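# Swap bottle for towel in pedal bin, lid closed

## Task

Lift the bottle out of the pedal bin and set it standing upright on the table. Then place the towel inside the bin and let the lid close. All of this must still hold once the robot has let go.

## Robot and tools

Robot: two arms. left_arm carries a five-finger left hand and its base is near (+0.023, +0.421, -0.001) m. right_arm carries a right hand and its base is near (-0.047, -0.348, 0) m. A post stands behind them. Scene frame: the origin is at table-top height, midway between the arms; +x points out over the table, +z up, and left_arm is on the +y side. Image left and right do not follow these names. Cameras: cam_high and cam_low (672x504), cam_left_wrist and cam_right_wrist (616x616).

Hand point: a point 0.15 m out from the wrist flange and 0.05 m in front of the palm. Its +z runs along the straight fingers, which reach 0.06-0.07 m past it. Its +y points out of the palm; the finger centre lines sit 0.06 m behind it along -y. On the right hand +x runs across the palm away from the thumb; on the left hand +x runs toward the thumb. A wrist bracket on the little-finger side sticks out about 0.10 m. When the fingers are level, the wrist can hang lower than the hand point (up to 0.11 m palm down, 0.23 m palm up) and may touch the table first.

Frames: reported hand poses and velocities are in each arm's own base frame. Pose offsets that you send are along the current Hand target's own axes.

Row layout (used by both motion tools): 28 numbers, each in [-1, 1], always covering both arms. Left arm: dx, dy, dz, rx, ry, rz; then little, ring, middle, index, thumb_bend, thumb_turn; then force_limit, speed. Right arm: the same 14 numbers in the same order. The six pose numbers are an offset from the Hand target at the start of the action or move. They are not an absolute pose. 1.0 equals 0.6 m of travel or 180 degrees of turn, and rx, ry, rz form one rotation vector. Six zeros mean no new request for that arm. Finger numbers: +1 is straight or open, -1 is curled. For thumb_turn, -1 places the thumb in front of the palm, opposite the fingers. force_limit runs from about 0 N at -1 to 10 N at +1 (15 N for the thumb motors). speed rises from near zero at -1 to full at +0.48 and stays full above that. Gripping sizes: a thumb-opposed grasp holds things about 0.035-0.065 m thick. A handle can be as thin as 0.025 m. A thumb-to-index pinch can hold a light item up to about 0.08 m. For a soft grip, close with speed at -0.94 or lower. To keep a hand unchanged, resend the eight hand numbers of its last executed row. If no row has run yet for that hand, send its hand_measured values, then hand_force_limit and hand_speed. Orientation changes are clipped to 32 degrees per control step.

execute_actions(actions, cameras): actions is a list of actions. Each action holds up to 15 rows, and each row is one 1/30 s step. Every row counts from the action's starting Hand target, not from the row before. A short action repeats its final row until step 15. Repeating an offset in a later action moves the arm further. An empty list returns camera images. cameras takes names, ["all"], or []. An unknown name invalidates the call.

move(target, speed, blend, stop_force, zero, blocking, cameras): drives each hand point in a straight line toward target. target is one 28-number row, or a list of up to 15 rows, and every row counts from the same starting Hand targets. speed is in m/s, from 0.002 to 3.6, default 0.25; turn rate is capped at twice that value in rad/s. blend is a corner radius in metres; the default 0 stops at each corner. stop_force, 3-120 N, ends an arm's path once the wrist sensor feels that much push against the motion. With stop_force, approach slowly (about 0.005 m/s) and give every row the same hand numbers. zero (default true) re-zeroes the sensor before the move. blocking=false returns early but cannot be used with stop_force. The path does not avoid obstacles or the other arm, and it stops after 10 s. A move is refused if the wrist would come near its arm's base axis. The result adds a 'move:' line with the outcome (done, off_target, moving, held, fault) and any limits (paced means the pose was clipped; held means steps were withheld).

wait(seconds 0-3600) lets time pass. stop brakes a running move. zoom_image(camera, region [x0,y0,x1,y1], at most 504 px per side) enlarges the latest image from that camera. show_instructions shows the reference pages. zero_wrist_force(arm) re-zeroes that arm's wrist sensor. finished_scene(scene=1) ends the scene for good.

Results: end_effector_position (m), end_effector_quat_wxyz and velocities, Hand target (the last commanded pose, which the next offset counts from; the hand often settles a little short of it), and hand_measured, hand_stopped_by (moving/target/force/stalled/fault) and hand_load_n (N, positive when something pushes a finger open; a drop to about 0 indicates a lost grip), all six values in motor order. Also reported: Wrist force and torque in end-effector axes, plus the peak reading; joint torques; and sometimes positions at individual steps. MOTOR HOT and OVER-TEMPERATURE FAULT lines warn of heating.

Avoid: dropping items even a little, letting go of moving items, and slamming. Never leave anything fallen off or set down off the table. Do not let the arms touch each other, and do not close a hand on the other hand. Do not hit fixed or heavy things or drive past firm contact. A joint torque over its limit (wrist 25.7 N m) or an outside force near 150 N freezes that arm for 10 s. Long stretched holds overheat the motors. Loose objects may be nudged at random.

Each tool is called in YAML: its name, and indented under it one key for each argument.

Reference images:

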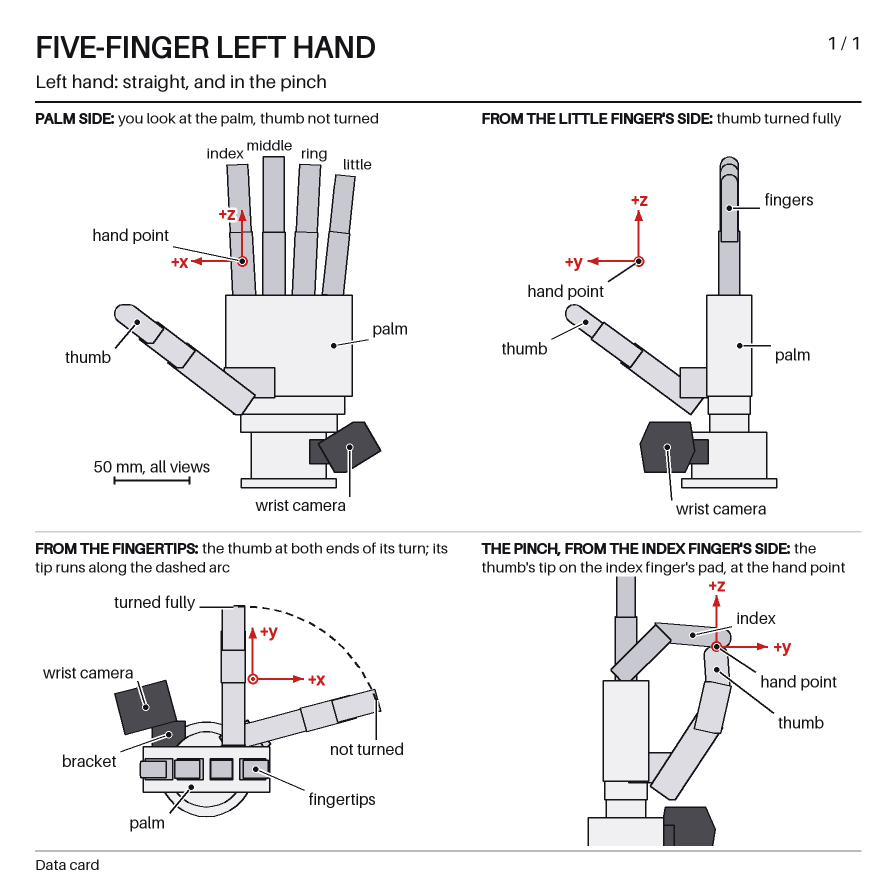

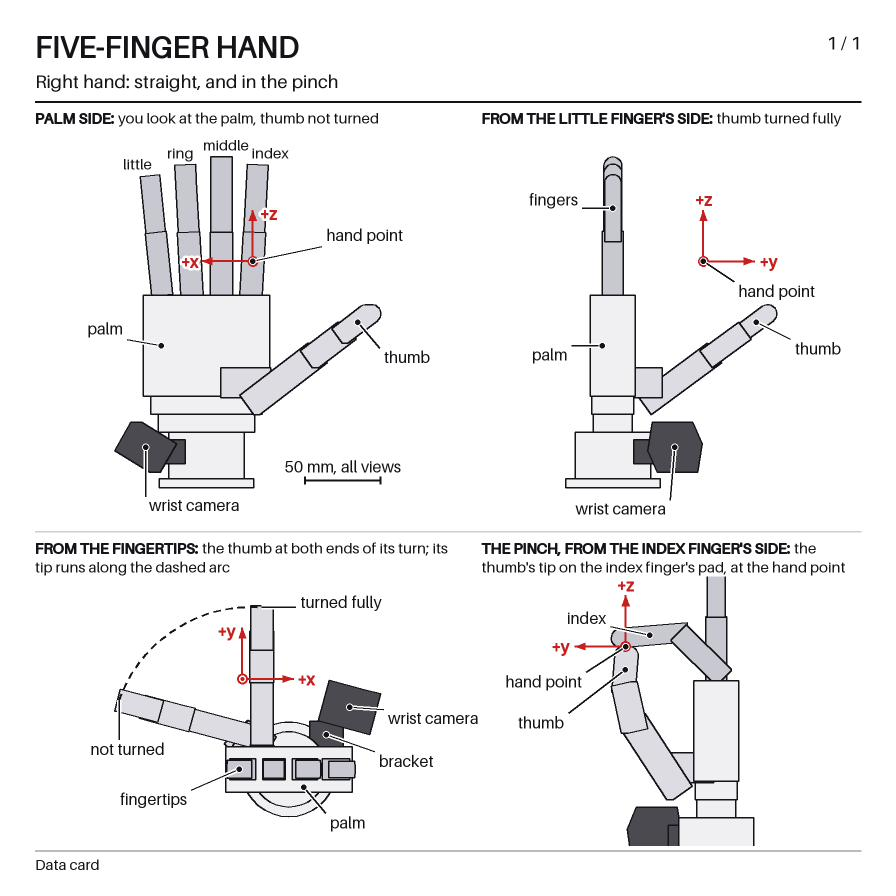

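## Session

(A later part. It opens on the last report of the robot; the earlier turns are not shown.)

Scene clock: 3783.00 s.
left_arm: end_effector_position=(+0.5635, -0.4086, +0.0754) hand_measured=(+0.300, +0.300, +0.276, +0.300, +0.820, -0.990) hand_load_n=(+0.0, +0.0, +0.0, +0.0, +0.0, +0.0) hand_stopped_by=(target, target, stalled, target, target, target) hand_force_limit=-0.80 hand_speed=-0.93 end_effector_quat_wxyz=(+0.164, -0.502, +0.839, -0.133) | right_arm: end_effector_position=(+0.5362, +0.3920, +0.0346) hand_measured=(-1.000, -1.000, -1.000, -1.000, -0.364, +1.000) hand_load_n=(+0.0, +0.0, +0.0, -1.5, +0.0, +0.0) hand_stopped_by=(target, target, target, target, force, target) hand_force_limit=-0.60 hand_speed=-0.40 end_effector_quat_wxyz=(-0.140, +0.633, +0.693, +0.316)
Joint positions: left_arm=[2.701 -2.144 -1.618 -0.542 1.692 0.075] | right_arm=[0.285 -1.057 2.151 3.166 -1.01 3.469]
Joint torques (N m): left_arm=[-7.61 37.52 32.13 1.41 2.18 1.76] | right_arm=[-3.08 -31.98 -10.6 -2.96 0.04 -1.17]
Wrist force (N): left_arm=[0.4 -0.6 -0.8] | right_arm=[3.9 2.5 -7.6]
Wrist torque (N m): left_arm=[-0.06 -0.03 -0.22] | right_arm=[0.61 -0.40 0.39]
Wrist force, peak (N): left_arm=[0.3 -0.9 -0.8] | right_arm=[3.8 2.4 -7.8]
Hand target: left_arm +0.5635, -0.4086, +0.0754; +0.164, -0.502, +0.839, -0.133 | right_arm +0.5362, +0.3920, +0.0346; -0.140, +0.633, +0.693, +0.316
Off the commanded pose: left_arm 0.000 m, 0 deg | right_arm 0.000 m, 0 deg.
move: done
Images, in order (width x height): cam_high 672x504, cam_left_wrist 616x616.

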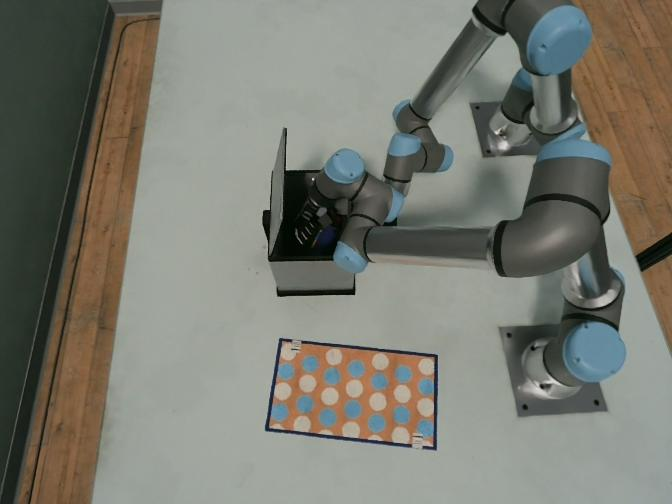

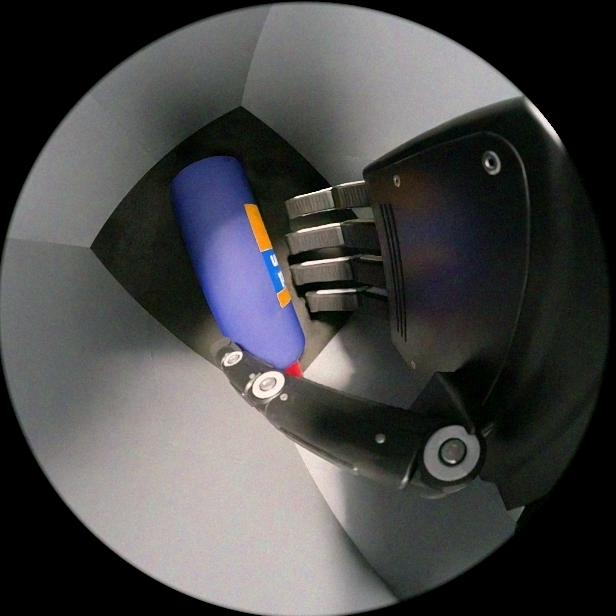

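move:
  target: [0.0021,0.0058,0.0137,0,0,0,0.3,0.3,0.3,0.3,0.82,-0.99,-0.8,-0.93,0,0,0,0,0,0,-1,-1,-1,-1,-0.8,1,-0.6,-0.4]
  speed: 0.006
  stop_force: 3

move:
  target: [0,0,0,0,0,0,0.16,0.16,0.16,0.16,0.82,-0.99,-0.8,-0.93,0,0,0,0,0,0,-1,-1,-1,-1,-0.8,1,-0.6,-0.4]
  speed: 0.006

Scene clock: 3816.87 s.
left_arm: end_effector_position=(+0.5635, -0.4086, +0.0664) hand_measured=(+0.300, +0.300, +0.276, +0.300, +0.820, -0.990) hand_load_n=(+0.0, +0.0, +0.0, +0.0, +0.0, +0.0) hand_stopped_by=(target, target, stalled, target, target, target) hand_force_limit=-0.80 hand_speed=-0.93 end_effector_quat_wxyz=(+0.164, -0.502, +0.839, -0.133) | right_arm: end_effector_position=(+0.5362, +0.3920, +0.0346) hand_measured=(-1.000, -1.000, -1.000, -1.000, -0.364, +1.000) hand_load_n=(+0.0, +0.0, +0.0, -1.5, +0.5, +0.0) hand_stopped_by=(target, target, target, target, force, target) hand_force_limit=-0.60 hand_speed=-0.40 end_effector_quat_wxyz=(-0.140, +0.633, +0.693, +0.316)
Joint positions: left_arm=[2.701 -2.157 -1.624 -0.522 1.692 0.075] | right_arm=[0.285 -1.057 2.151 3.166 -1.01 3.469]
Joint torques (N m): left_arm=[-4.15 37.35 6.71 4.77 2.13 1.82] | right_arm=[-3.75 -31.97 -9.55 -3 0.19 -1.37]
Wrist force (N): left_arm=[0.0 -0.5 -0.7] | right_arm=[3.7 2.3 -7.5]
Wrist torque (N m): left_arm=[-0.05 0.04 -0.25] | right_arm=[0.57 -0.38 0.36]
Wrist force, peak (N): left_arm=[0.4 -0.5 -1.0] | right_arm=[4.0 2.7 -7.7]
Hand target: left_arm +0.5635, -0.4086, +0.0664; +0.164, -0.502, +0.839, -0.133 | right_arm +0.5362, +0.3920, +0.0346; -0.140, +0.633, +0.693, +0.316
Off the commanded pose: left_arm 0.000 m, 0 deg | right_arm 0.000 m, 0 deg.
move: done

Scene clock: 3817.83 s.
left_arm: end_effector_position=(+0.5635, -0.4086, +0.0664) hand_measured=(+0.160, +0.160, +0.160, +0.160, +0.820, -0.990) hand_load_n=(+0.0, +0.0, +0.0, +0.0, +0.0, +0.0) hand_stopped_by=(target, target, target, target, target, target) hand_force_limit=-0.80 hand_speed=-0.93 end_effector_quat_wxyz=(+0.164, -0.502, +0.839, -0.133) | right_arm: end_effector_position=(+0.5362, +0.3920, +0.0346) hand_measured=(-1.000, -1.000, -1.000, -1.000, -0.364, +1.000) hand_load_n=(+0.0, +0.0, +0.0, -1.5, +0.5, +0.0) hand_stopped_by=(target, target, target, target, force, target) hand_force_limit=-0.60 hand_speed=-0.40 end_effector_quat_wxyz=(-0.140, +0.633, +0.693, +0.316)
Joint positions: left_arm=[2.701 -2.157 -1.624 -0.522 1.692 0.075] | right_arm=[0.285 -1.057 2.151 3.166 -1.01 3.469]
Joint torques (N m): left_arm=[-2.46 37.6 7.48 4.33 2.1 1.71] | right_arm=[-3.23 -33.13 -8.85 -3.05 0.37 -1.26]
Wrist force (N): left_arm=[0.4 -0.7 -0.5] | right_arm=[3.8 2.5 -7.3]
Wrist torque (N m): left_arm=[-0.10 -0.01 -0.22] | right_arm=[0.60 -0.40 0.38]
Wrist force, peak (N): left_arm=[0.3 -0.5 -1.0] | right_arm=[4.1 2.3 -7.6]
Hand target: left_arm +0.5635, -0.4086, +0.0664; +0.164, -0.502, +0.839, -0.133 | right_arm +0.5362, +0.3920, +0.0346; -0.140, +0.633, +0.693, +0.316
Off the commanded pose: left_arm 0.000 m, 0 deg | right_arm 0.000 m, 0 deg.
move: done

move:
  target: [0.0010,0.0029,0.0068,0,0,0,0.16,0.16,0.16,0.16,0.82,-0.99,-0.8,-0.93,0,0,0,0,0,0,-1,-1,-1,-1,-0.8,1,-0.6,-0.4]
  speed: 0.006
  stop_force: 3

move:
  target: [0,0,0,0,0,0,0.04,0.04,0.04,0.04,0.82,-0.99,-0.8,-0.93,0,0,0,0,0,0,-1,-1,-1,-1,-0.8,1,-0.6,-0.4]
  speed: 0.006
  cameras: ["cam_left_wrist"]

Scene clock: 3828.37 s.
left_arm: end_effector_position=(+0.5635, -0.4086, +0.0620) hand_measured=(+0.160, +0.160, +0.160, +0.160, +0.820, -0.990) hand_load_n=(+0.0, +0.0, +0.0, +0.0, +0.0, +0.5) hand_stopped_by=(target, target, target, target, target, target) hand_force_limit=-0.80 hand_speed=-0.93 end_effector_quat_wxyz=(+0.164, -0.502, +0.838, -0.133) | right_arm: end_effector_position=(+0.5362, +0.3920, +0.0346) hand_measured=(-1.000, -1.000, -1.000, -1.000, -0.364, +1.000) hand_load_n=(+0.0, +0.0, +0.0, -1.0, +0.5, +0.0) hand_stopped_by=(target, target, target, target, force, target) hand_force_limit=-0.60 hand_speed=-0.40 end_effector_quat_wxyz=(-0.140, +0.633, +0.693, +0.316)
Joint positions: left_arm=[2.701 -2.163 -1.628 -0.513 1.692 0.076] | right_arm=[0.285 -1.057 2.151 3.166 -1.01 3.469]
Joint torques (N m): left_arm=[-18.04 -41.52 -29.5 4.7 -0.48 1.83] | right_arm=[-3.09 -32.42 -7.05 -3 0.08 -1.27]
Wrist force (N): left_arm=[0.3 -0.4 -0.6] | right_arm=[1.7 3.5 -5.0]
Wrist torque (N m): left_arm=[-0.04 0.00 -0.23] | right_arm=[0.55 -0.27 0.28]
Wrist force, peak (N): left_arm=[0.6 -0.6 -0.9] | right_arm=[3.9 2.4 -7.7]
Hand target: left_arm +0.5635, -0.4086, +0.0620; +0.164, -0.502, +0.839, -0.133 | right_arm +0.5362, +0.3920, +0.0346; -0.140, +0.633, +0.693, +0.316
Off the commanded pose: left_arm 0.000 m, 0 deg | right_arm 0.000 m, 0 deg.
move: done

Scene clock: 3829.23 s.
left_arm: end_effector_position=(+0.5635, -0.4086, +0.0620) hand_measured=(+0.040, +0.040, +0.040, +0.040, +0.820, -0.990) hand_load_n=(+0.0, +0.0, +0.5, +0.0, +0.0, +0.0) hand_stopped_by=(target, target, target, target, target, target) hand_force_limit=-0.80 hand_speed=-0.93 end_effector_quat_wxyz=(+0.164, -0.502, +0.839, -0.133) | right_arm: end_effector_position=(+0.5362, +0.3920, +0.0346) hand_measured=(-1.000, -1.000, -1.000, -1.000, -0.364, +1.000) hand_load_n=(+0.0, +0.0, +0.0, -1.5, +0.5, +0.0) hand_stopped_by=(target, target, target, target, force, target) hand_force_limit=-0.60 hand_speed=-0.40 end_effector_quat_wxyz=(-0.140, +0.633, +0.693, +0.316)
Joint positions: left_arm=[2.701 -2.163 -1.628 -0.513 1.692 0.076] | right_arm=[0.285 -1.057 2.151 3.166 -1.01 3.469]
Joint torques (N m): left_arm=[-19.46 -41.81 -30.1 4.37 -0.52 1.85] | right_arm=[-3.37 -31.66 -7.02 -3 0.22 -1.39]
Wrist force (N): left_arm=[0.0 -0.8 -0.7] | right_arm=[1.9 3.4 -5.1]
Wrist torque (N m): left_arm=[-0.09 0.03 -0.23] | right_arm=[0.54 -0.29 0.29]
Wrist force, peak (N): left_arm=[0.2 -0.8 -0.9] | right_arm=[1.8 3.3 -5.4]
Hand target: left_arm +0.5635, -0.4086, +0.0620; +0.164, -0.502, +0.839, -0.133 | right_arm +0.5362, +0.3920, +0.0346; -0.140, +0.633, +0.693, +0.316
Off the commanded pose: left_arm 0.000 m, 0 deg | right_arm 0.000 m, 0 deg.
move: done

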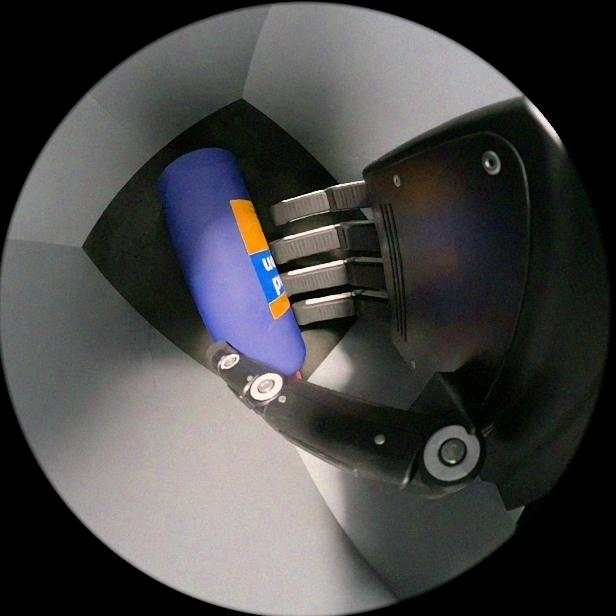

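move:
  target: [-0.0012,-0.0035,-0.0082,0,0,0,0.16,0.16,0.16,0.16,0.82,-0.99,-0.8,-0.8,0,0,0,0,0,0,-1,-1,-1,-1,-0.8,1,-0.6,-0.4]
  speed: 0.01
  cameras: ["cam_low","cam_high"]

zoom_image:
  camera: "cam_high"
  region: [300, 140, 420, 290]

zoom_image:
  camera: "cam_low"
  region: [140, 170, 400, 360]

Scene clock: 3849.00 s.
left_arm: end_effector_position=(+0.5634, -0.4087, +0.0672) hand_measured=(+0.160, +0.160, +0.160, +0.160, +0.820, -0.990) hand_load_n=(+0.0, +0.0, +0.0, +0.0, +0.0, +0.0) hand_stopped_by=(target, target, target, target, target, target) hand_force_limit=-0.80 hand_speed=-0.80 end_effector_quat_wxyz=(+0.164, -0.502, +0.839, -0.133) | right_arm: end_effector_position=(+0.5362, +0.3920, +0.0346) hand_measured=(-1.000, -1.000, -1.000, -1.000, -0.364, +1.000) hand_load_n=(+0.0, +0.0, +0.0, -1.0, +0.5, +0.0) hand_stopped_by=(target, target, target, target, force, target) hand_force_limit=-0.60 hand_speed=-0.40 end_effector_quat_wxyz=(-0.140, +0.633, +0.693, +0.316)
Joint positions: left_arm=[2.701 -2.156 -1.624 -0.524 1.692 0.076] | right_arm=[0.285 -1.057 2.151 3.166 -1.01 3.469]
Joint torques (N m): left_arm=[2.15 50.66 31.97 1.38 0.48 -0.41] | right_arm=[-2.17 -32.22 -5.14 -2.88 0.29 -1.33]
Wrist force (N): left_arm=[0.3 -0.5 -0.7] | right_arm=[4.0 2.4 -7.3]
Wrist torque (N m): left_arm=[-0.05 -0.01 -0.23] | right_arm=[0.57 -0.43 0.39]
Wrist force, peak (N): left_arm=[0.1 -0.8 -1.0] | right_arm=[3.8 2.6 -7.6]
Hand target: left_arm +0.5635, -0.4086, +0.0674; +0.164, -0.502, +0.839, -0.133 | right_arm +0.5362, +0.3920, +0.0346; -0.140, +0.633, +0.693, +0.316
Off the commanded pose: left_arm 0.000 m, 0 deg | right_arm 0.000 m, 0 deg.
move: done
Images, in order (width x height): cam_high 672x504, cam_low 672x504.

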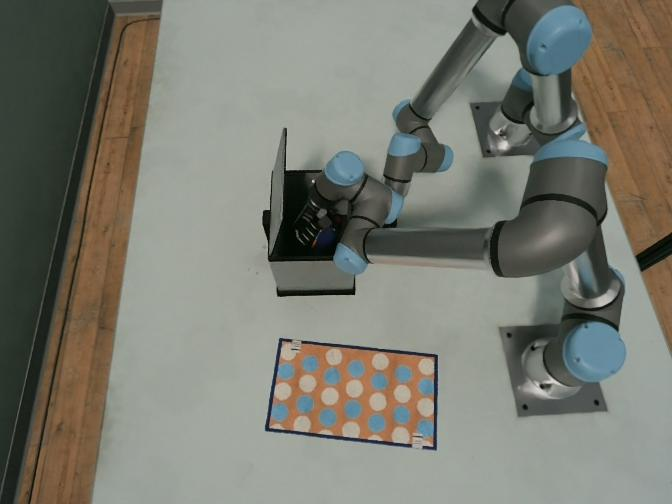

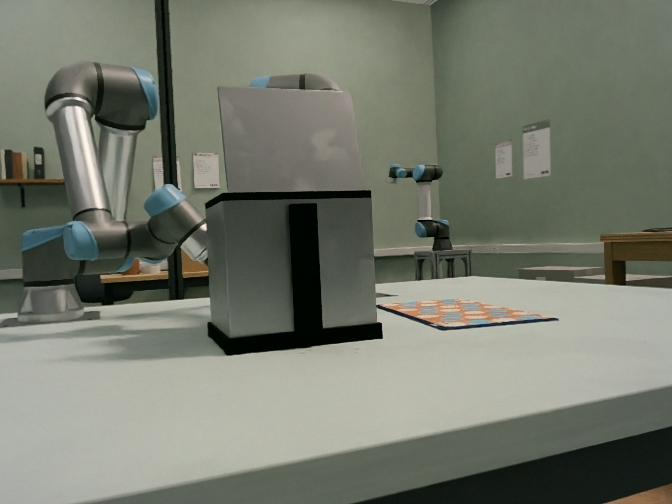

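Scaled by 3.360 from the camera's image (finer frame: 960x720).

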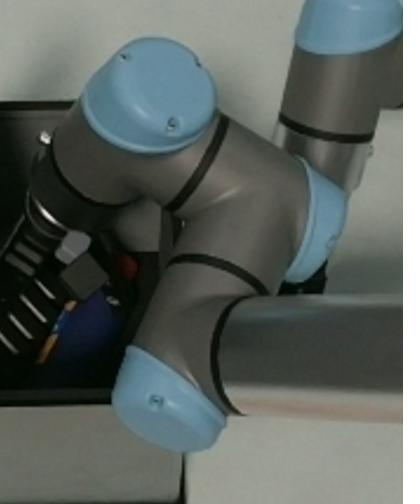

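Scaled by 1.938 from the camera's image (finer frame: 960x720).

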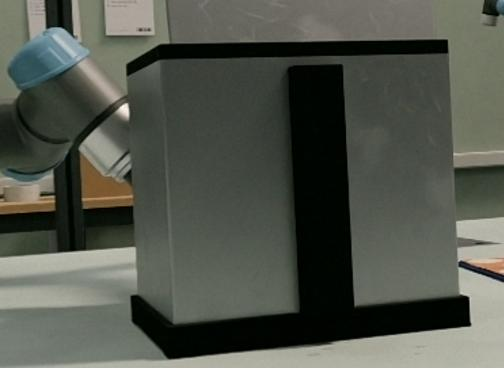

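move:
  target: [0,0.0230,-0.0098,0,0,0,0.16,0.16,0.16,0.16,0.82,-0.99,-0.8,-0.8,0,0,0,0,0,0,-1,-1,-1,-1,-0.8,1,-0.6,-0.4]
  speed: 0.008
  stop_force: 4
  cameras: ["cam_left_wrist"]

Scene clock: 4065.70 s.
left_arm: end_effector_position=(+0.5500, -0.4019, +0.0674) hand_measured=(+0.160, +0.160, +0.160, +0.160, +0.820, -0.990) hand_load_n=(+0.0, +0.0, +0.0, +0.0, +0.0, +0.0) hand_stopped_by=(target, target, target, target, target, target) hand_force_limit=-0.80 hand_speed=-0.80 end_effector_quat_wxyz=(+0.164, -0.502, +0.839, -0.133) | right_arm: end_effector_position=(+0.5362, +0.3920, +0.0346) hand_measured=(-1.000, -1.000, -1.000, -1.000, -0.364, +1.000) hand_load_n=(+0.0, +0.0, +0.0, -1.5, +0.5, +0.0) hand_stopped_by=(target, target, target, target, force, target) hand_force_limit=-0.60 hand_speed=-0.40 end_effector_quat_wxyz=(-0.140, +0.633, +0.693, +0.316)
Joint positions: left_arm=[2.701 -2.127 -1.673 -0.504 1.692 0.076] | right_arm=[0.285 -1.057 2.151 3.166 -1.01 3.469]
Joint torques (N m): left_arm=[6.24 49.99 6.98 4.65 -1.26 1.72] | right_arm=[-3 -32.31 -3.35 -2.79 0.17 -1.49]
Wrist force (N): left_arm=[0.1 -0.4 -0.7] | right_arm=[4.0 2.2 -7.3]
Wrist torque (N m): left_arm=[-0.05 0.01 -0.24] | right_arm=[0.54 -0.43 0.38]
Wrist force, peak (N): left_arm=[0.4 -0.7 -0.9] | right_arm=[3.9 2.5 -7.7]
Hand target: left_arm +0.5500, -0.4019, +0.0674; +0.164, -0.502, +0.839, -0.133 | right_arm +0.5362, +0.3920, +0.0346; -0.140, +0.633, +0.693, +0.316
Off the commanded pose: left_arm 0.000 m, 0 deg | right_arm 0.000 m, 0 deg.
move: done

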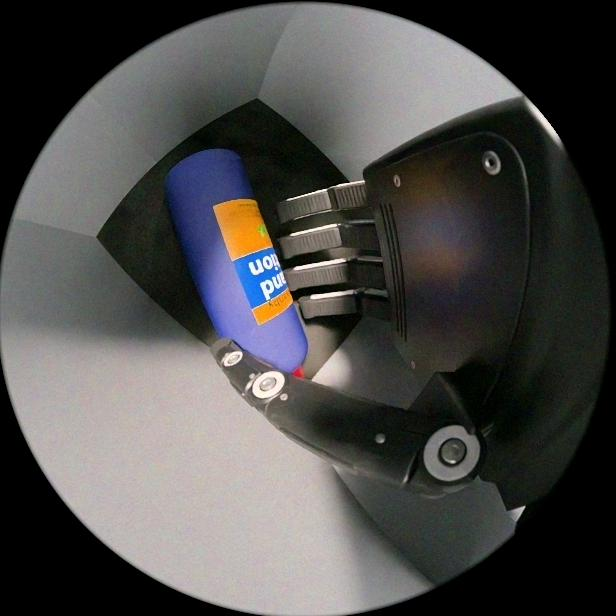

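zoom_image:
  camera: "cam_left_wrist"
  region: [140, 120, 380, 400]

Scaled by 1.800 from the camera's image (finer frame: 880x880).

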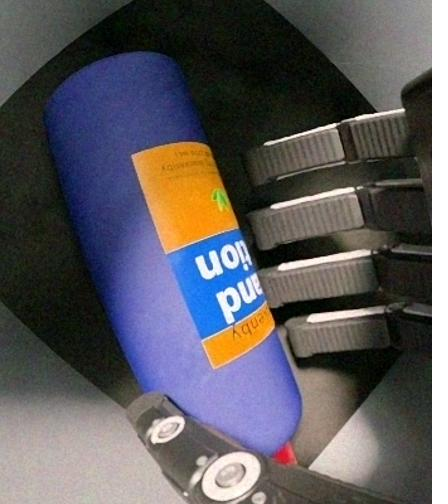

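move:
  target: [0.0010,0.0029,0.0068,0,0,0,0.14,0.14,0.14,0.14,0.82,-0.99,-0.8,-0.93,0,0,0,0,0,0,-1,-1,-1,-1,-0.8,1,-0.6,-0.4]
  speed: 0.006
  stop_force: 3

Scene clock: 4225.40 s.
left_arm: end_effector_position=(+0.5501, -0.4019, +0.0629) hand_measured=(+0.140, +0.140, +0.140, +0.140, +0.820, -0.990) hand_load_n=(+0.0, +0.5, +0.0, +0.0, +0.0, +0.0) hand_stopped_by=(target, target, target, target, target, target) hand_force_limit=-0.80 hand_speed=-0.93 end_effector_quat_wxyz=(+0.164, -0.502, +0.839, -0.133) | right_arm: end_effector_position=(+0.5362, +0.3920, +0.0346) hand_measured=(-1.000, -1.000, -1.000, -1.000, -0.364, +1.000) hand_load_n=(+0.0, +0.0, +0.0, -1.5, +0.5, +0.0) hand_stopped_by=(target, target, target, target, force, target) hand_force_limit=-0.60 hand_speed=-0.40 end_effector_quat_wxyz=(-0.140, +0.633, +0.693, +0.316)
Joint positions: left_arm=[2.701 -2.134 -1.676 -0.494 1.692 0.076] | right_arm=[0.285 -1.057 2.151 3.166 -1.01 3.469]
Joint torques (N m): left_arm=[5.91 36.42 6.88 4.67 -1.34 1.83] | right_arm=[-2.34 -31.31 -2.15 -2.81 0.1 -1.64]
Wrist force (N): left_arm=[0.1 -0.5 -0.8] | right_arm=[3.7 2.4 -7.4]
Wrist torque (N m): left_arm=[-0.06 0.01 -0.24] | right_arm=[0.57 -0.37 0.36]
Wrist force, peak (N): left_arm=[0.6 -0.7 -0.8] | right_arm=[3.9 2.4 -7.8]
Hand target: left_arm +0.5501, -0.4019, +0.0629; +0.164, -0.502, +0.839, -0.133 | right_arm +0.5362, +0.3920, +0.0346; -0.140, +0.633, +0.693, +0.316
Off the commanded pose: left_arm 0.000 m, 0 deg | right_arm 0.000 m, 0 deg.
move: done

execute_actions:
  actions: []
  cameras: ["all"]

Scene clock: 4279.07 s.
left_arm: end_effector_position=(+0.5501, -0.4019, +0.0629) hand_measured=(+0.140, +0.140, +0.140, +0.140, +0.820, -0.990) hand_load_n=(-0.5, +0.0, +0.0, +0.0, +0.0, +0.0) hand_stopped_by=(target, target, target, target, target, target) hand_force_limit=-0.80 hand_speed=-0.93 end_effector_quat_wxyz=(+0.164, -0.502, +0.839, -0.133) | right_arm: end_effector_position=(+0.5362, +0.3920, +0.0346) hand_measured=(-1.000, -1.000, -1.000, -1.000, -0.364, +1.000) hand_load_n=(+0.0, +0.0, +0.0, -1.5, +0.0, +0.0) hand_stopped_by=(target, target, target, target, force, target) hand_force_limit=-0.60 hand_speed=-0.40 end_effector_quat_wxyz=(-0.140, +0.633, +0.693, +0.316)
Joint positions: left_arm=[2.701 -2.134 -1.676 -0.494 1.692 0.076] | right_arm=[0.285 -1.057 2.151 3.166 -1.01 3.469]
Joint velocities: within noise
Joint torques (N m): left_arm=[6.06 36.8 6.04 4.71 -1.54 1.76] | right_arm=[-2.29 -32.05 -2.09 -2.71 0.19 -1.61]
Wrist force (N): left_arm=[0.0 -0.5 -0.9] | right_arm=[3.8 2.7 -7.4]
Wrist torque (N m): left_arm=[-0.05 0.02 -0.24] | right_arm=[0.62 -0.39 0.38]
Wrist force, peak (N): left_arm=[0.4 -0.3 -1.1] | right_arm=[4.1 2.4 -7.7]
Hand target: left_arm +0.5501, -0.4019, +0.0629; +0.164, -0.502, +0.839, -0.133 | right_arm +0.5362, +0.3920, +0.0346; -0.140, +0.633, +0.693, +0.316
Off the commanded pose: left_arm 0.000 m, 0 deg | right_arm 0.000 m, 0 deg.

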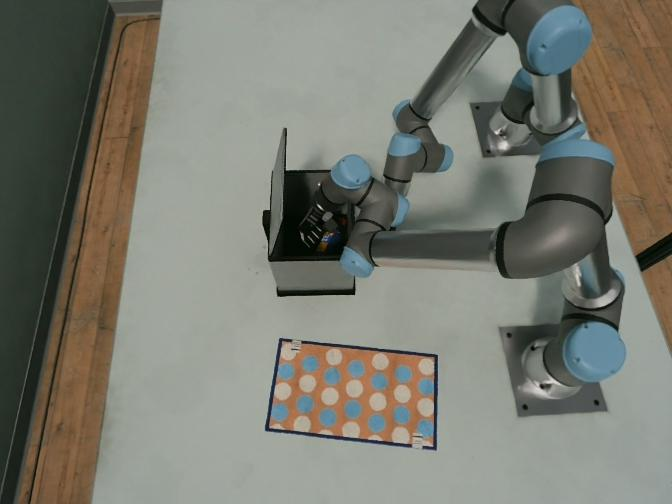

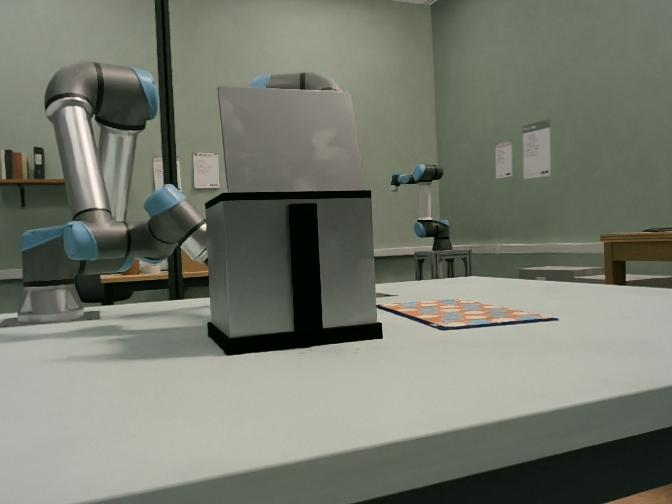

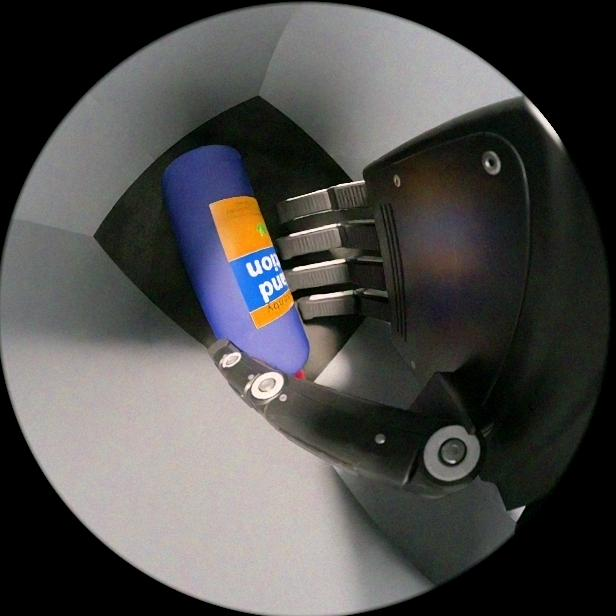

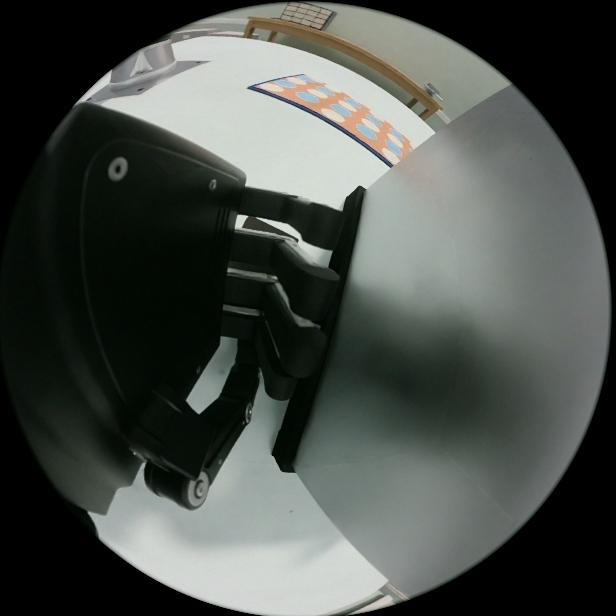

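move:
  target: [0,0,0,0,0,0,0.10,0.10,0.10,0.10,0.82,-0.99,-0.8,-0.93,0,0,0,0,0,0,-1,-1,-1,-1,-0.8,1,-0.6,-0.4]
  speed: 0.01

move:
  target: [0.0005,0.0013,0.0030,0,0,0,0.10,0.10,0.10,0.10,0.82,-0.99,-0.8,-0.93,0,0,0,0,0,0,-1,-1,-1,-1,-0.8,1,-0.6,-0.4]
  speed: 0.006
  stop_force: 3

Scene clock: 4288.63 s.
left_arm: end_effector_position=(+0.5501, -0.4019, +0.0629) hand_measured=(+0.100, +0.100, +0.100, +0.100, +0.820, -0.990) hand_load_n=(+0.0, +0.0, +0.0, +0.0, +0.0, +0.0) hand_stopped_by=(target, target, target, target, target, target) hand_force_limit=-0.80 hand_speed=-0.93 end_effector_quat_wxyz=(+0.164, -0.502, +0.839, -0.133) | right_arm: end_effector_position=(+0.5362, +0.3920, +0.0346) hand_measured=(-1.000, -1.000, -1.000, -1.000, -0.364, +1.000) hand_load_n=(+0.0, +0.0, +0.0, -1.5, +0.0, +0.0) hand_stopped_by=(target, target, target, target, force, target) hand_force_limit=-0.60 hand_speed=-0.40 end_effector_quat_wxyz=(-0.140, +0.633, +0.693, +0.316)
Joint positions: left_arm=[2.701 -2.134 -1.676 -0.494 1.692 0.076] | right_arm=[0.285 -1.057 2.151 3.166 -1.01 3.469]
Joint torques (N m): left_arm=[6.27 36.29 6.53 4.6 -1.44 1.72] | right_arm=[-3.08 -30.78 -0.71 -2.64 0.19 -1.78]
Wrist force (N): left_arm=[0.2 -0.4 -1.0] | right_arm=[3.9 2.3 -7.4]
Wrist torque (N m): left_arm=[-0.04 -0.01 -0.23] | right_arm=[0.57 -0.42 0.38]
Wrist force, peak (N): left_arm=[0.3 -0.5 -1.1] | right_arm=[4.1 2.4 -7.8]
Hand target: left_arm +0.5501, -0.4019, +0.0629; +0.164, -0.502, +0.839, -0.133 | right_arm +0.5362, +0.3920, +0.0346; -0.140, +0.633, +0.693, +0.316
Off the commanded pose: left_arm 0.000 m, 0 deg | right_arm 0.000 m, 0 deg.
move: done

Scene clock: 4290.30 s.
left_arm: end_effector_position=(+0.5500, -0.4019, +0.0609) hand_measured=(+0.100, +0.100, +0.100, +0.100, +0.820, -0.990) hand_load_n=(+0.0, +0.0, +0.0, +0.0, +0.0, +0.0) hand_stopped_by=(target, target, target, target, target, target) hand_force_limit=-0.80 hand_speed=-0.93 end_effector_quat_wxyz=(+0.164, -0.502, +0.839, -0.133) | right_arm: end_effector_position=(+0.5362, +0.3920, +0.0346) hand_measured=(-1.000, -1.000, -1.000, -1.000, -0.364, +1.000) hand_load_n=(+0.0, +0.0, +0.0, -1.0, +0.5, +0.0) hand_stopped_by=(target, target, target, target, force, target) hand_force_limit=-0.60 hand_speed=-0.40 end_effector_quat_wxyz=(-0.140, +0.633, +0.693, +0.316)
Joint positions: left_arm=[2.701 -2.137 -1.678 -0.489 1.692 0.076] | right_arm=[0.285 -1.057 2.151 3.166 -1.01 3.469]
Joint torques (N m): left_arm=[-8.53 -16.9 -16.88 4.74 0.11 -1.05] | right_arm=[-2.91 -31.32 0.35 -2.64 0.24 -1.65]
Wrist force (N): left_arm=[0.4 -0.4 -0.8] | right_arm=[1.6 3.2 -4.9]
Wrist torque (N m): left_arm=[-0.04 -0.03 -0.23] | right_arm=[0.53 -0.25 0.27]
Wrist force, peak (N): left_arm=[0.6 -0.6 -1.0] | right_arm=[3.9 2.5 -7.8]
Hand target: left_arm +0.5500, -0.4019, +0.0609; +0.164, -0.502, +0.839, -0.133 | right_arm +0.5362, +0.3920, +0.0346; -0.140, +0.633, +0.693, +0.316
Off the commanded pose: left_arm 0.000 m, 0 deg | right_arm 0.000 m, 0 deg.
move: done

move:
  target: [-0.0005,-0.0013,-0.0030,0,0,0,0.10,0.10,0.10,0.10,0.82,-0.99,-0.8,-0.93,0,0,0,0,0,0,-1,-1,-1,-1,-0.8,1,-0.6,-0.4]
  speed: 0.01
  cameras: ["cam_high","cam_left_wrist"]

zoom_image:
  camera: "cam_high"
  region: [250, 120, 450, 300]

Scene clock: 4356.47 s.
left_arm: end_effector_position=(+0.5499, -0.4019, +0.0625) hand_measured=(+0.100, +0.100, +0.100, +0.100, +0.820, -0.990) hand_load_n=(+0.0, +0.0, +0.0, +0.0, +0.0, -0.5) hand_stopped_by=(target, target, target, target, target, target) hand_force_limit=-0.80 hand_speed=-0.93 end_effector_quat_wxyz=(+0.163, -0.502, +0.839, -0.133) | right_arm: end_effector_position=(+0.5362, +0.3920, +0.0346) hand_measured=(-1.000, -1.000, -1.000, -1.000, -0.364, +1.000) hand_load_n=(+0.0, +0.0, +0.0, -1.5, +0.5, +0.0) hand_stopped_by=(target, target, target, target, force, target) hand_force_limit=-0.60 hand_speed=-0.40 end_effector_quat_wxyz=(-0.140, +0.633, +0.693, +0.316)
Joint positions: left_arm=[2.701 -2.134 -1.676 -0.494 1.692 0.076] | right_arm=[0.285 -1.057 2.151 3.166 -1.01 3.469]
Joint torques (N m): left_arm=[-5.63 48.52 30.01 1.41 0.65 -0.26] | right_arm=[-2.98 -31.6 0.94 -2.74 0.09 -1.7]
Wrist force (N): left_arm=[0.2 -0.5 -0.7] | right_arm=[3.9 2.3 -7.6]
Wrist torque (N m): left_arm=[-0.06 -0.01 -0.23] | right_arm=[0.58 -0.40 0.38]
Wrist force, peak (N): left_arm=[0.4 -0.6 -1.0] | right_arm=[3.9 2.3 -7.6]
Hand target: left_arm +0.5501, -0.4019, +0.0629; +0.164, -0.502, +0.839, -0.133 | right_arm +0.5362, +0.3920, +0.0346; -0.140, +0.633, +0.693, +0.316
Off the commanded pose: left_arm 0.000 m, 0 deg | right_arm 0.000 m, 0 deg.
move: done

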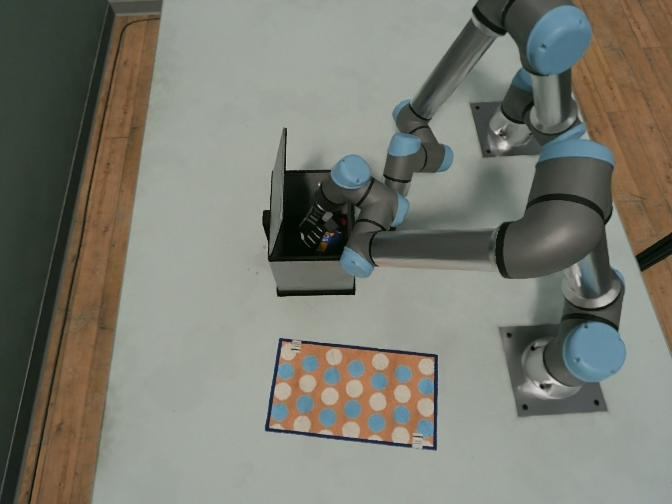

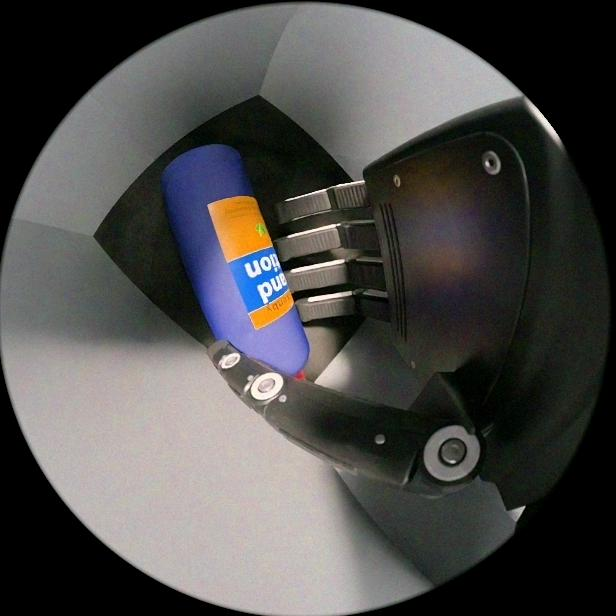

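Scaled by 2.520 from the camera's image (finer frame: 960x720).

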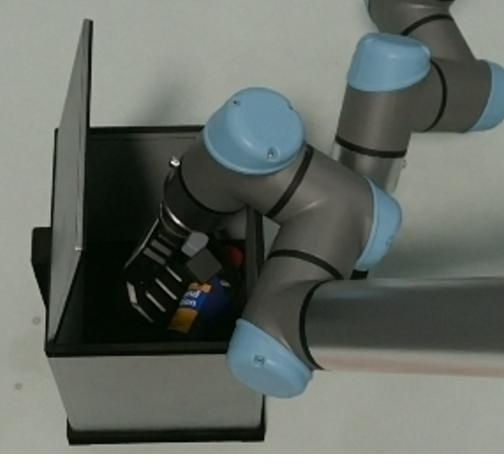

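move:
  target: [0,0,0,0,0,0,0.12,0.15,0.15,0.17,0.82,-0.99,-0.8,-0.93,0,0,0,0,0,0,-1,-1,-1,-1,-0.8,1,-0.6,-0.4]
  speed: 0.01

move:
  target: [0,0,0,0,0,0,0.12,0.15,0.15,0.17,0.65,-0.99,-0.6,-0.95,0,0,0,0,0,0,-1,-1,-1,-1,-0.8,1,-0.6,-0.4]
  speed: 0.01
  cameras: ["cam_left_wrist"]

Scene clock: 4387.90 s.
left_arm: end_effector_position=(+0.5501, -0.4019, +0.0629) hand_measured=(+0.120, +0.150, +0.150, +0.170, +0.820, -0.990) hand_load_n=(+0.0, +0.0, +0.0, +0.0, +0.0, +0.0) hand_stopped_by=(target, target, target, target, target, target) hand_force_limit=-0.80 hand_speed=-0.93 end_effector_quat_wxyz=(+0.164, -0.502, +0.839, -0.133) | right_arm: end_effector_position=(+0.5362, +0.3920, +0.0346) hand_measured=(-1.000, -1.000, -1.000, -1.000, -0.364, +1.000) hand_load_n=(+0.0, +0.0, +0.0, -1.5, +0.5, +0.0) hand_stopped_by=(target, target, target, target, force, target) hand_force_limit=-0.60 hand_speed=-0.40 end_effector_quat_wxyz=(-0.140, +0.633, +0.693, +0.316)
Joint positions: left_arm=[2.701 -2.134 -1.676 -0.494 1.692 0.076] | right_arm=[0.285 -1.057 2.151 3.166 -1.01 3.469]
Joint torques (N m): left_arm=[4.16 49.2 30.92 1.25 -1.5 1.78] | right_arm=[-2.59 -31.42 0.44 -2.7 0.21 -1.68]
Wrist force (N): left_arm=[0.4 -0.3 -0.9] | right_arm=[3.9 2.3 -7.5]
Wrist torque (N m): left_arm=[-0.02 -0.03 -0.23] | right_arm=[0.57 -0.41 0.38]
Wrist force, peak (N): left_arm=[0.4 -0.6 -1.0] | right_arm=[3.9 2.6 -7.7]
Hand target: left_arm +0.5501, -0.4019, +0.0629; +0.164, -0.502, +0.839, -0.133 | right_arm +0.5362, +0.3920, +0.0346; -0.140, +0.633, +0.693, +0.316
Off the commanded pose: left_arm 0.000 m, 0 deg | right_arm 0.000 m, 0 deg.
move: done

Scene clock: 4388.93 s.
left_arm: end_effector_position=(+0.5501, -0.4019, +0.0629) hand_measured=(+0.120, +0.150, +0.150, +0.170, +0.762, -0.990) hand_load_n=(+0.0, +0.0, +0.0, +0.0, +3.0, +0.5) hand_stopped_by=(target, target, target, target, force, target) hand_force_limit=-0.60 hand_speed=-0.95 end_effector_quat_wxyz=(+0.164, -0.502, +0.839, -0.133) | right_arm: end_effector_position=(+0.5362, +0.3920, +0.0346) hand_measured=(-1.000, -1.000, -1.000, -1.000, -0.364, +1.000) hand_load_n=(+0.0, +0.0, +0.0, -1.5, +0.0, +0.0) hand_stopped_by=(target, target, target, target, force, target) hand_force_limit=-0.60 hand_speed=-0.40 end_effector_quat_wxyz=(-0.140, +0.633, +0.693, +0.316)
Joint positions: left_arm=[2.701 -2.134 -1.676 -0.494 1.692 0.076] | right_arm=[0.285 -1.057 2.151 3.166 -1.01 3.469]
Joint torques (N m): left_arm=[4.75 46.91 30.38 1.29 -1.46 1.65] | right_arm=[-2.45 -30.89 -0.32 -2.72 0.27 -1.81]
Wrist force (N): left_arm=[0.9 0.9 -4.0] | right_arm=[3.8 2.3 -7.1]
Wrist torque (N m): left_arm=[0.12 -0.12 -0.26] | right_arm=[0.54 -0.41 0.37]
Wrist force, peak (N): left_arm=[0.9 0.8 -4.3] | right_arm=[3.9 2.2 -7.6]
Hand target: left_arm +0.5501, -0.4019, +0.0629; +0.164, -0.502, +0.839, -0.133 | right_arm +0.5362, +0.3920, +0.0346; -0.140, +0.633, +0.693, +0.316
Off the commanded pose: left_arm 0.000 m, 0 deg | right_arm 0.000 m, 0 deg.
move: done

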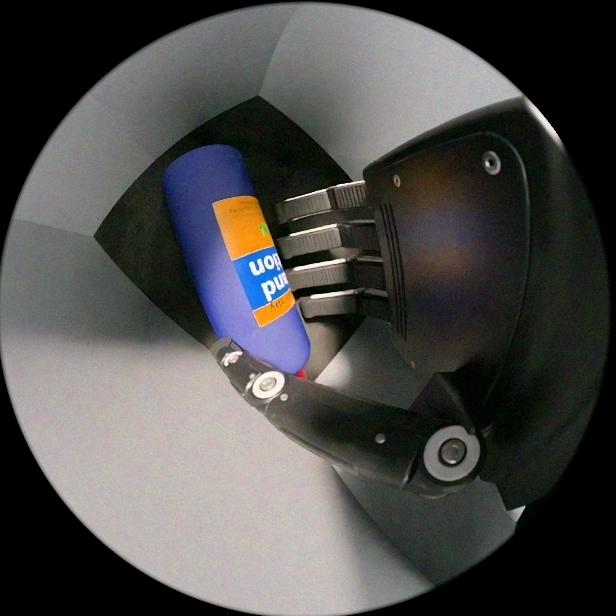

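move:
  target: [0,0,0,0,0,0,0.12,0.15,0.15,0.17,0.88,-0.99,-0.6,-0.9,0,0,0,0,0,0,-1,-1,-1,-1,-0.8,1,-0.6,-0.4]
  speed: 0.01

move:
  target: [0,0.0107,-0.0046,0,0,0,0.12,0.15,0.15,0.17,0.88,-0.99,-0.6,-0.9,0,0,0,0,0,0,-1,-1,-1,-1,-0.8,1,-0.6,-0.4]
  speed: 0.006
  stop_force: 3
  cameras: ["cam_left_wrist"]

Scene clock: 4428.97 s.
left_arm: end_effector_position=(+0.5501, -0.4019, +0.0629) hand_measured=(+0.120, +0.150, +0.150, +0.170, +0.880, -0.990) hand_load_n=(+0.0, +0.0, +0.0, +0.0, +0.0, +0.0) hand_stopped_by=(target, target, target, target, target, target) hand_force_limit=-0.60 hand_speed=-0.90 end_effector_quat_wxyz=(+0.164, -0.502, +0.839, -0.133) | right_arm: end_effector_position=(+0.5362, +0.3920, +0.0346) hand_measured=(-1.000, -1.000, -1.000, -1.000, -0.364, +1.000) hand_load_n=(+0.0, +0.0, +0.0, -1.5, +0.0, +0.0) hand_stopped_by=(target, target, target, target, force, target) hand_force_limit=-0.60 hand_speed=-0.40 end_effector_quat_wxyz=(-0.140, +0.633, +0.693, +0.316)
Joint positions: left_arm=[2.701 -2.134 -1.676 -0.494 1.692 0.076] | right_arm=[0.285 -1.057 2.151 3.166 -1.01 3.469]
Joint torques (N m): left_arm=[4.47 36.07 24.14 1.43 -1.44 1.71] | right_arm=[-1.92 -30.33 0.67 -2.65 0.18 -1.68]
Wrist force (N): left_arm=[-0.1 -0.5 -0.6] | right_arm=[3.9 2.4 -7.4]
Wrist torque (N m): left_arm=[-0.07 0.06 -0.25] | right_arm=[0.57 -0.41 0.38]
Wrist force, peak (N): left_arm=[0.9 0.7 -4.4] | right_arm=[3.8 2.3 -7.7]
Hand target: left_arm +0.5501, -0.4019, +0.0629; +0.164, -0.502, +0.839, -0.133 | right_arm +0.5362, +0.3920, +0.0346; -0.140, +0.633, +0.693, +0.316
Off the commanded pose: left_arm 0.000 m, 0 deg | right_arm 0.000 m, 0 deg.
move: done

Scene clock: 4430.90 s.
left_arm: end_effector_position=(+0.5438, -0.3988, +0.0629) hand_measured=(+0.120, +0.150, +0.150, +0.170, +0.880, -0.990) hand_load_n=(+0.0, +0.0, +0.0, +0.0, +0.0, +0.0) hand_stopped_by=(target, target, target, target, target, target) hand_force_limit=-0.60 hand_speed=-0.90 end_effector_quat_wxyz=(+0.164, -0.502, +0.839, -0.133) | right_arm: end_effector_position=(+0.5362, +0.3920, +0.0346) hand_measured=(-1.000, -1.000, -1.000, -1.000, -0.364, +1.000) hand_load_n=(+0.0, +0.0, +0.0, -1.0, +0.5, +0.0) hand_stopped_by=(target, target, target, target, force, target) hand_force_limit=-0.60 hand_speed=-0.40 end_effector_quat_wxyz=(-0.140, +0.633, +0.693, +0.316)
Joint positions: left_arm=[2.701 -2.121 -1.699 -0.484 1.692 0.076] | right_arm=[0.285 -1.057 2.151 3.166 -1.01 3.469]
Joint torques (N m): left_arm=[6.47 49.41 5.92 4.7 -1.99 1.8] | right_arm=[-2.65 -30.74 0.76 -2.63 0.22 -1.54]
Wrist force (N): left_arm=[0.0 -0.4 -0.8] | right_arm=[3.8 2.4 -7.3]
Wrist torque (N m): left_arm=[-0.04 0.04 -0.25] | right_arm=[0.57 -0.39 0.37]
Wrist force, peak (N): left_arm=[0.0 -0.6 -1.1] | right_arm=[3.9 2.4 -7.7]
Hand target: left_arm +0.5438, -0.3988, +0.0629; +0.164, -0.502, +0.839, -0.133 | right_arm +0.5362, +0.3920, +0.0346; -0.140, +0.633, +0.693, +0.316
Off the commanded pose: left_arm 0.000 m, 0 deg | right_arm 0.000 m, 0 deg.
move: done

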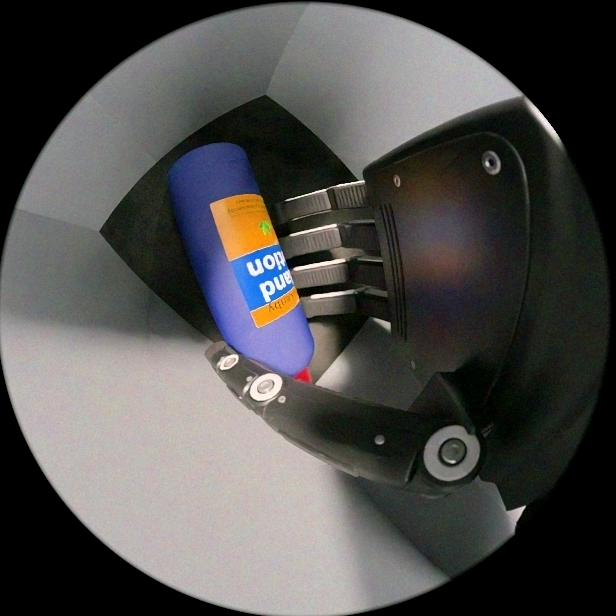

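move:
  target: [0,0.0053,-0.0023,0,0,0,0.12,0.15,0.15,0.17,0.88,-0.99,-0.6,-0.9,0,0,0,0,0,0,-1,-1,-1,-1,-0.8,1,-0.6,-0.4]
  speed: 0.006
  stop_force: 3

move:
  target: [0,0,0,0,0,0,0.12,0.15,0.15,0.17,0.60,-0.99,-0.7,-0.96,0,0,0,0,0,0,-1,-1,-1,-1,-0.8,1,-0.6,-0.4]
  speed: 0.01
  cameras: ["cam_left_wrist"]

Scene clock: 4444.67 s.
left_arm: end_effector_position=(+0.5425, -0.3981, +0.0629) hand_measured=(+0.120, +0.150, +0.150, +0.170, +0.880, -0.990) hand_load_n=(+0.0, +0.0, +0.0, +0.0, +0.0, +0.0) hand_stopped_by=(target, target, target, target, target, target) hand_force_limit=-0.60 hand_speed=-0.90 end_effector_quat_wxyz=(+0.164, -0.502, +0.839, -0.133) | right_arm: end_effector_position=(+0.5362, +0.3920, +0.0346) hand_measured=(-1.000, -1.000, -1.000, -1.000, -0.364, +1.000) hand_load_n=(+0.0, +0.0, +0.5, -1.5, +0.5, +0.0) hand_stopped_by=(target, target, target, target, force, target) hand_force_limit=-0.60 hand_speed=-0.40 end_effector_quat_wxyz=(-0.140, +0.633, +0.693, +0.316)
Joint positions: left_arm=[2.702 -2.118 -1.703 -0.482 1.692 0.076] | right_arm=[0.285 -1.057 2.151 3.166 -1.01 3.469]
Joint torques (N m): left_arm=[-0.1 34.75 29.89 0.98 -1.62 1.22] | right_arm=[-2.36 -30.41 -0.3 -2.63 0.17 -1.56]
Wrist force (N): left_arm=[-1.0 -2.3 -1.2] | right_arm=[3.5 2.0 -7.1]
Wrist torque (N m): left_arm=[-0.38 0.23 -0.22] | right_arm=[0.53 -0.38 0.36]
Wrist force, peak (N): left_arm=[-0.7 -4.4 -1.9] | right_arm=[3.9 2.4 -7.6]
Hand target: left_arm +0.5425, -0.3981, +0.0629; +0.164, -0.502, +0.839, -0.133 (not the last commanded pose) | right_arm +0.5362, +0.3920, +0.0346; -0.140, +0.633, +0.693, +0.316
Off the commanded pose: left_arm 0.002 m, 0 deg | right_arm 0.000 m, 0 deg.
move: contact (left_arm)

Scene clock: 4448.07 s.
left_arm: end_effector_position=(+0.5425, -0.3981, +0.0629) hand_measured=(+0.120, +0.150, +0.150, +0.170, +0.692, -0.990) hand_load_n=(+0.0, +0.0, +0.0, +0.0, +2.5, +0.0) hand_stopped_by=(target, target, target, target, force, target) hand_force_limit=-0.70 hand_speed=-0.96 end_effector_quat_wxyz=(+0.164, -0.502, +0.839, -0.133) | right_arm: end_effector_position=(+0.5362, +0.3920, +0.0346) hand_measured=(-1.000, -1.000, -1.000, -1.000, -0.364, +1.000) hand_load_n=(+0.0, +0.0, +0.0, -1.5, +0.5, +0.0) hand_stopped_by=(target, target, target, target, force, target) hand_force_limit=-0.60 hand_speed=-0.40 end_effector_quat_wxyz=(-0.140, +0.633, +0.693, +0.316)
Joint positions: left_arm=[2.702 -2.118 -1.703 -0.482 1.692 0.076] | right_arm=[0.285 -1.057 2.151 3.166 -1.01 3.469]
Joint torques (N m): left_arm=[-6.58 35.09 28.98 1.3 -0.21 -0.99] | right_arm=[-2.15 -30.61 0.06 -2.46 0.13 -1.69]
Wrist force (N): left_arm=[-0.9 -1.7 -2.8] | right_arm=[3.4 2.1 -7.2]
Wrist torque (N m): left_arm=[-0.33 0.22 -0.24] | right_arm=[0.55 -0.38 0.36]
Wrist force, peak (N): left_arm=[-0.8 -1.7 -3.0] | right_arm=[3.6 2.1 -7.4]
Hand target: left_arm +0.5425, -0.3981, +0.0629; +0.164, -0.502, +0.839, -0.133 | right_arm +0.5362, +0.3920, +0.0346; -0.140, +0.633, +0.693, +0.316
Off the commanded pose: left_arm 0.000 m, 0 deg | right_arm 0.000 m, 0 deg.
move: done

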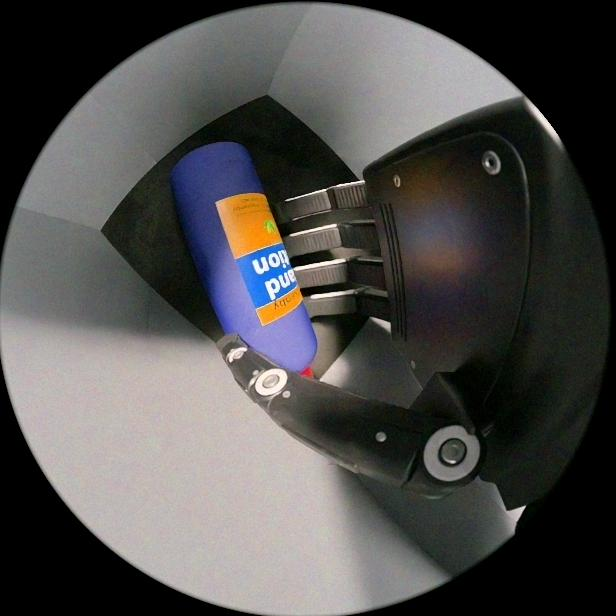

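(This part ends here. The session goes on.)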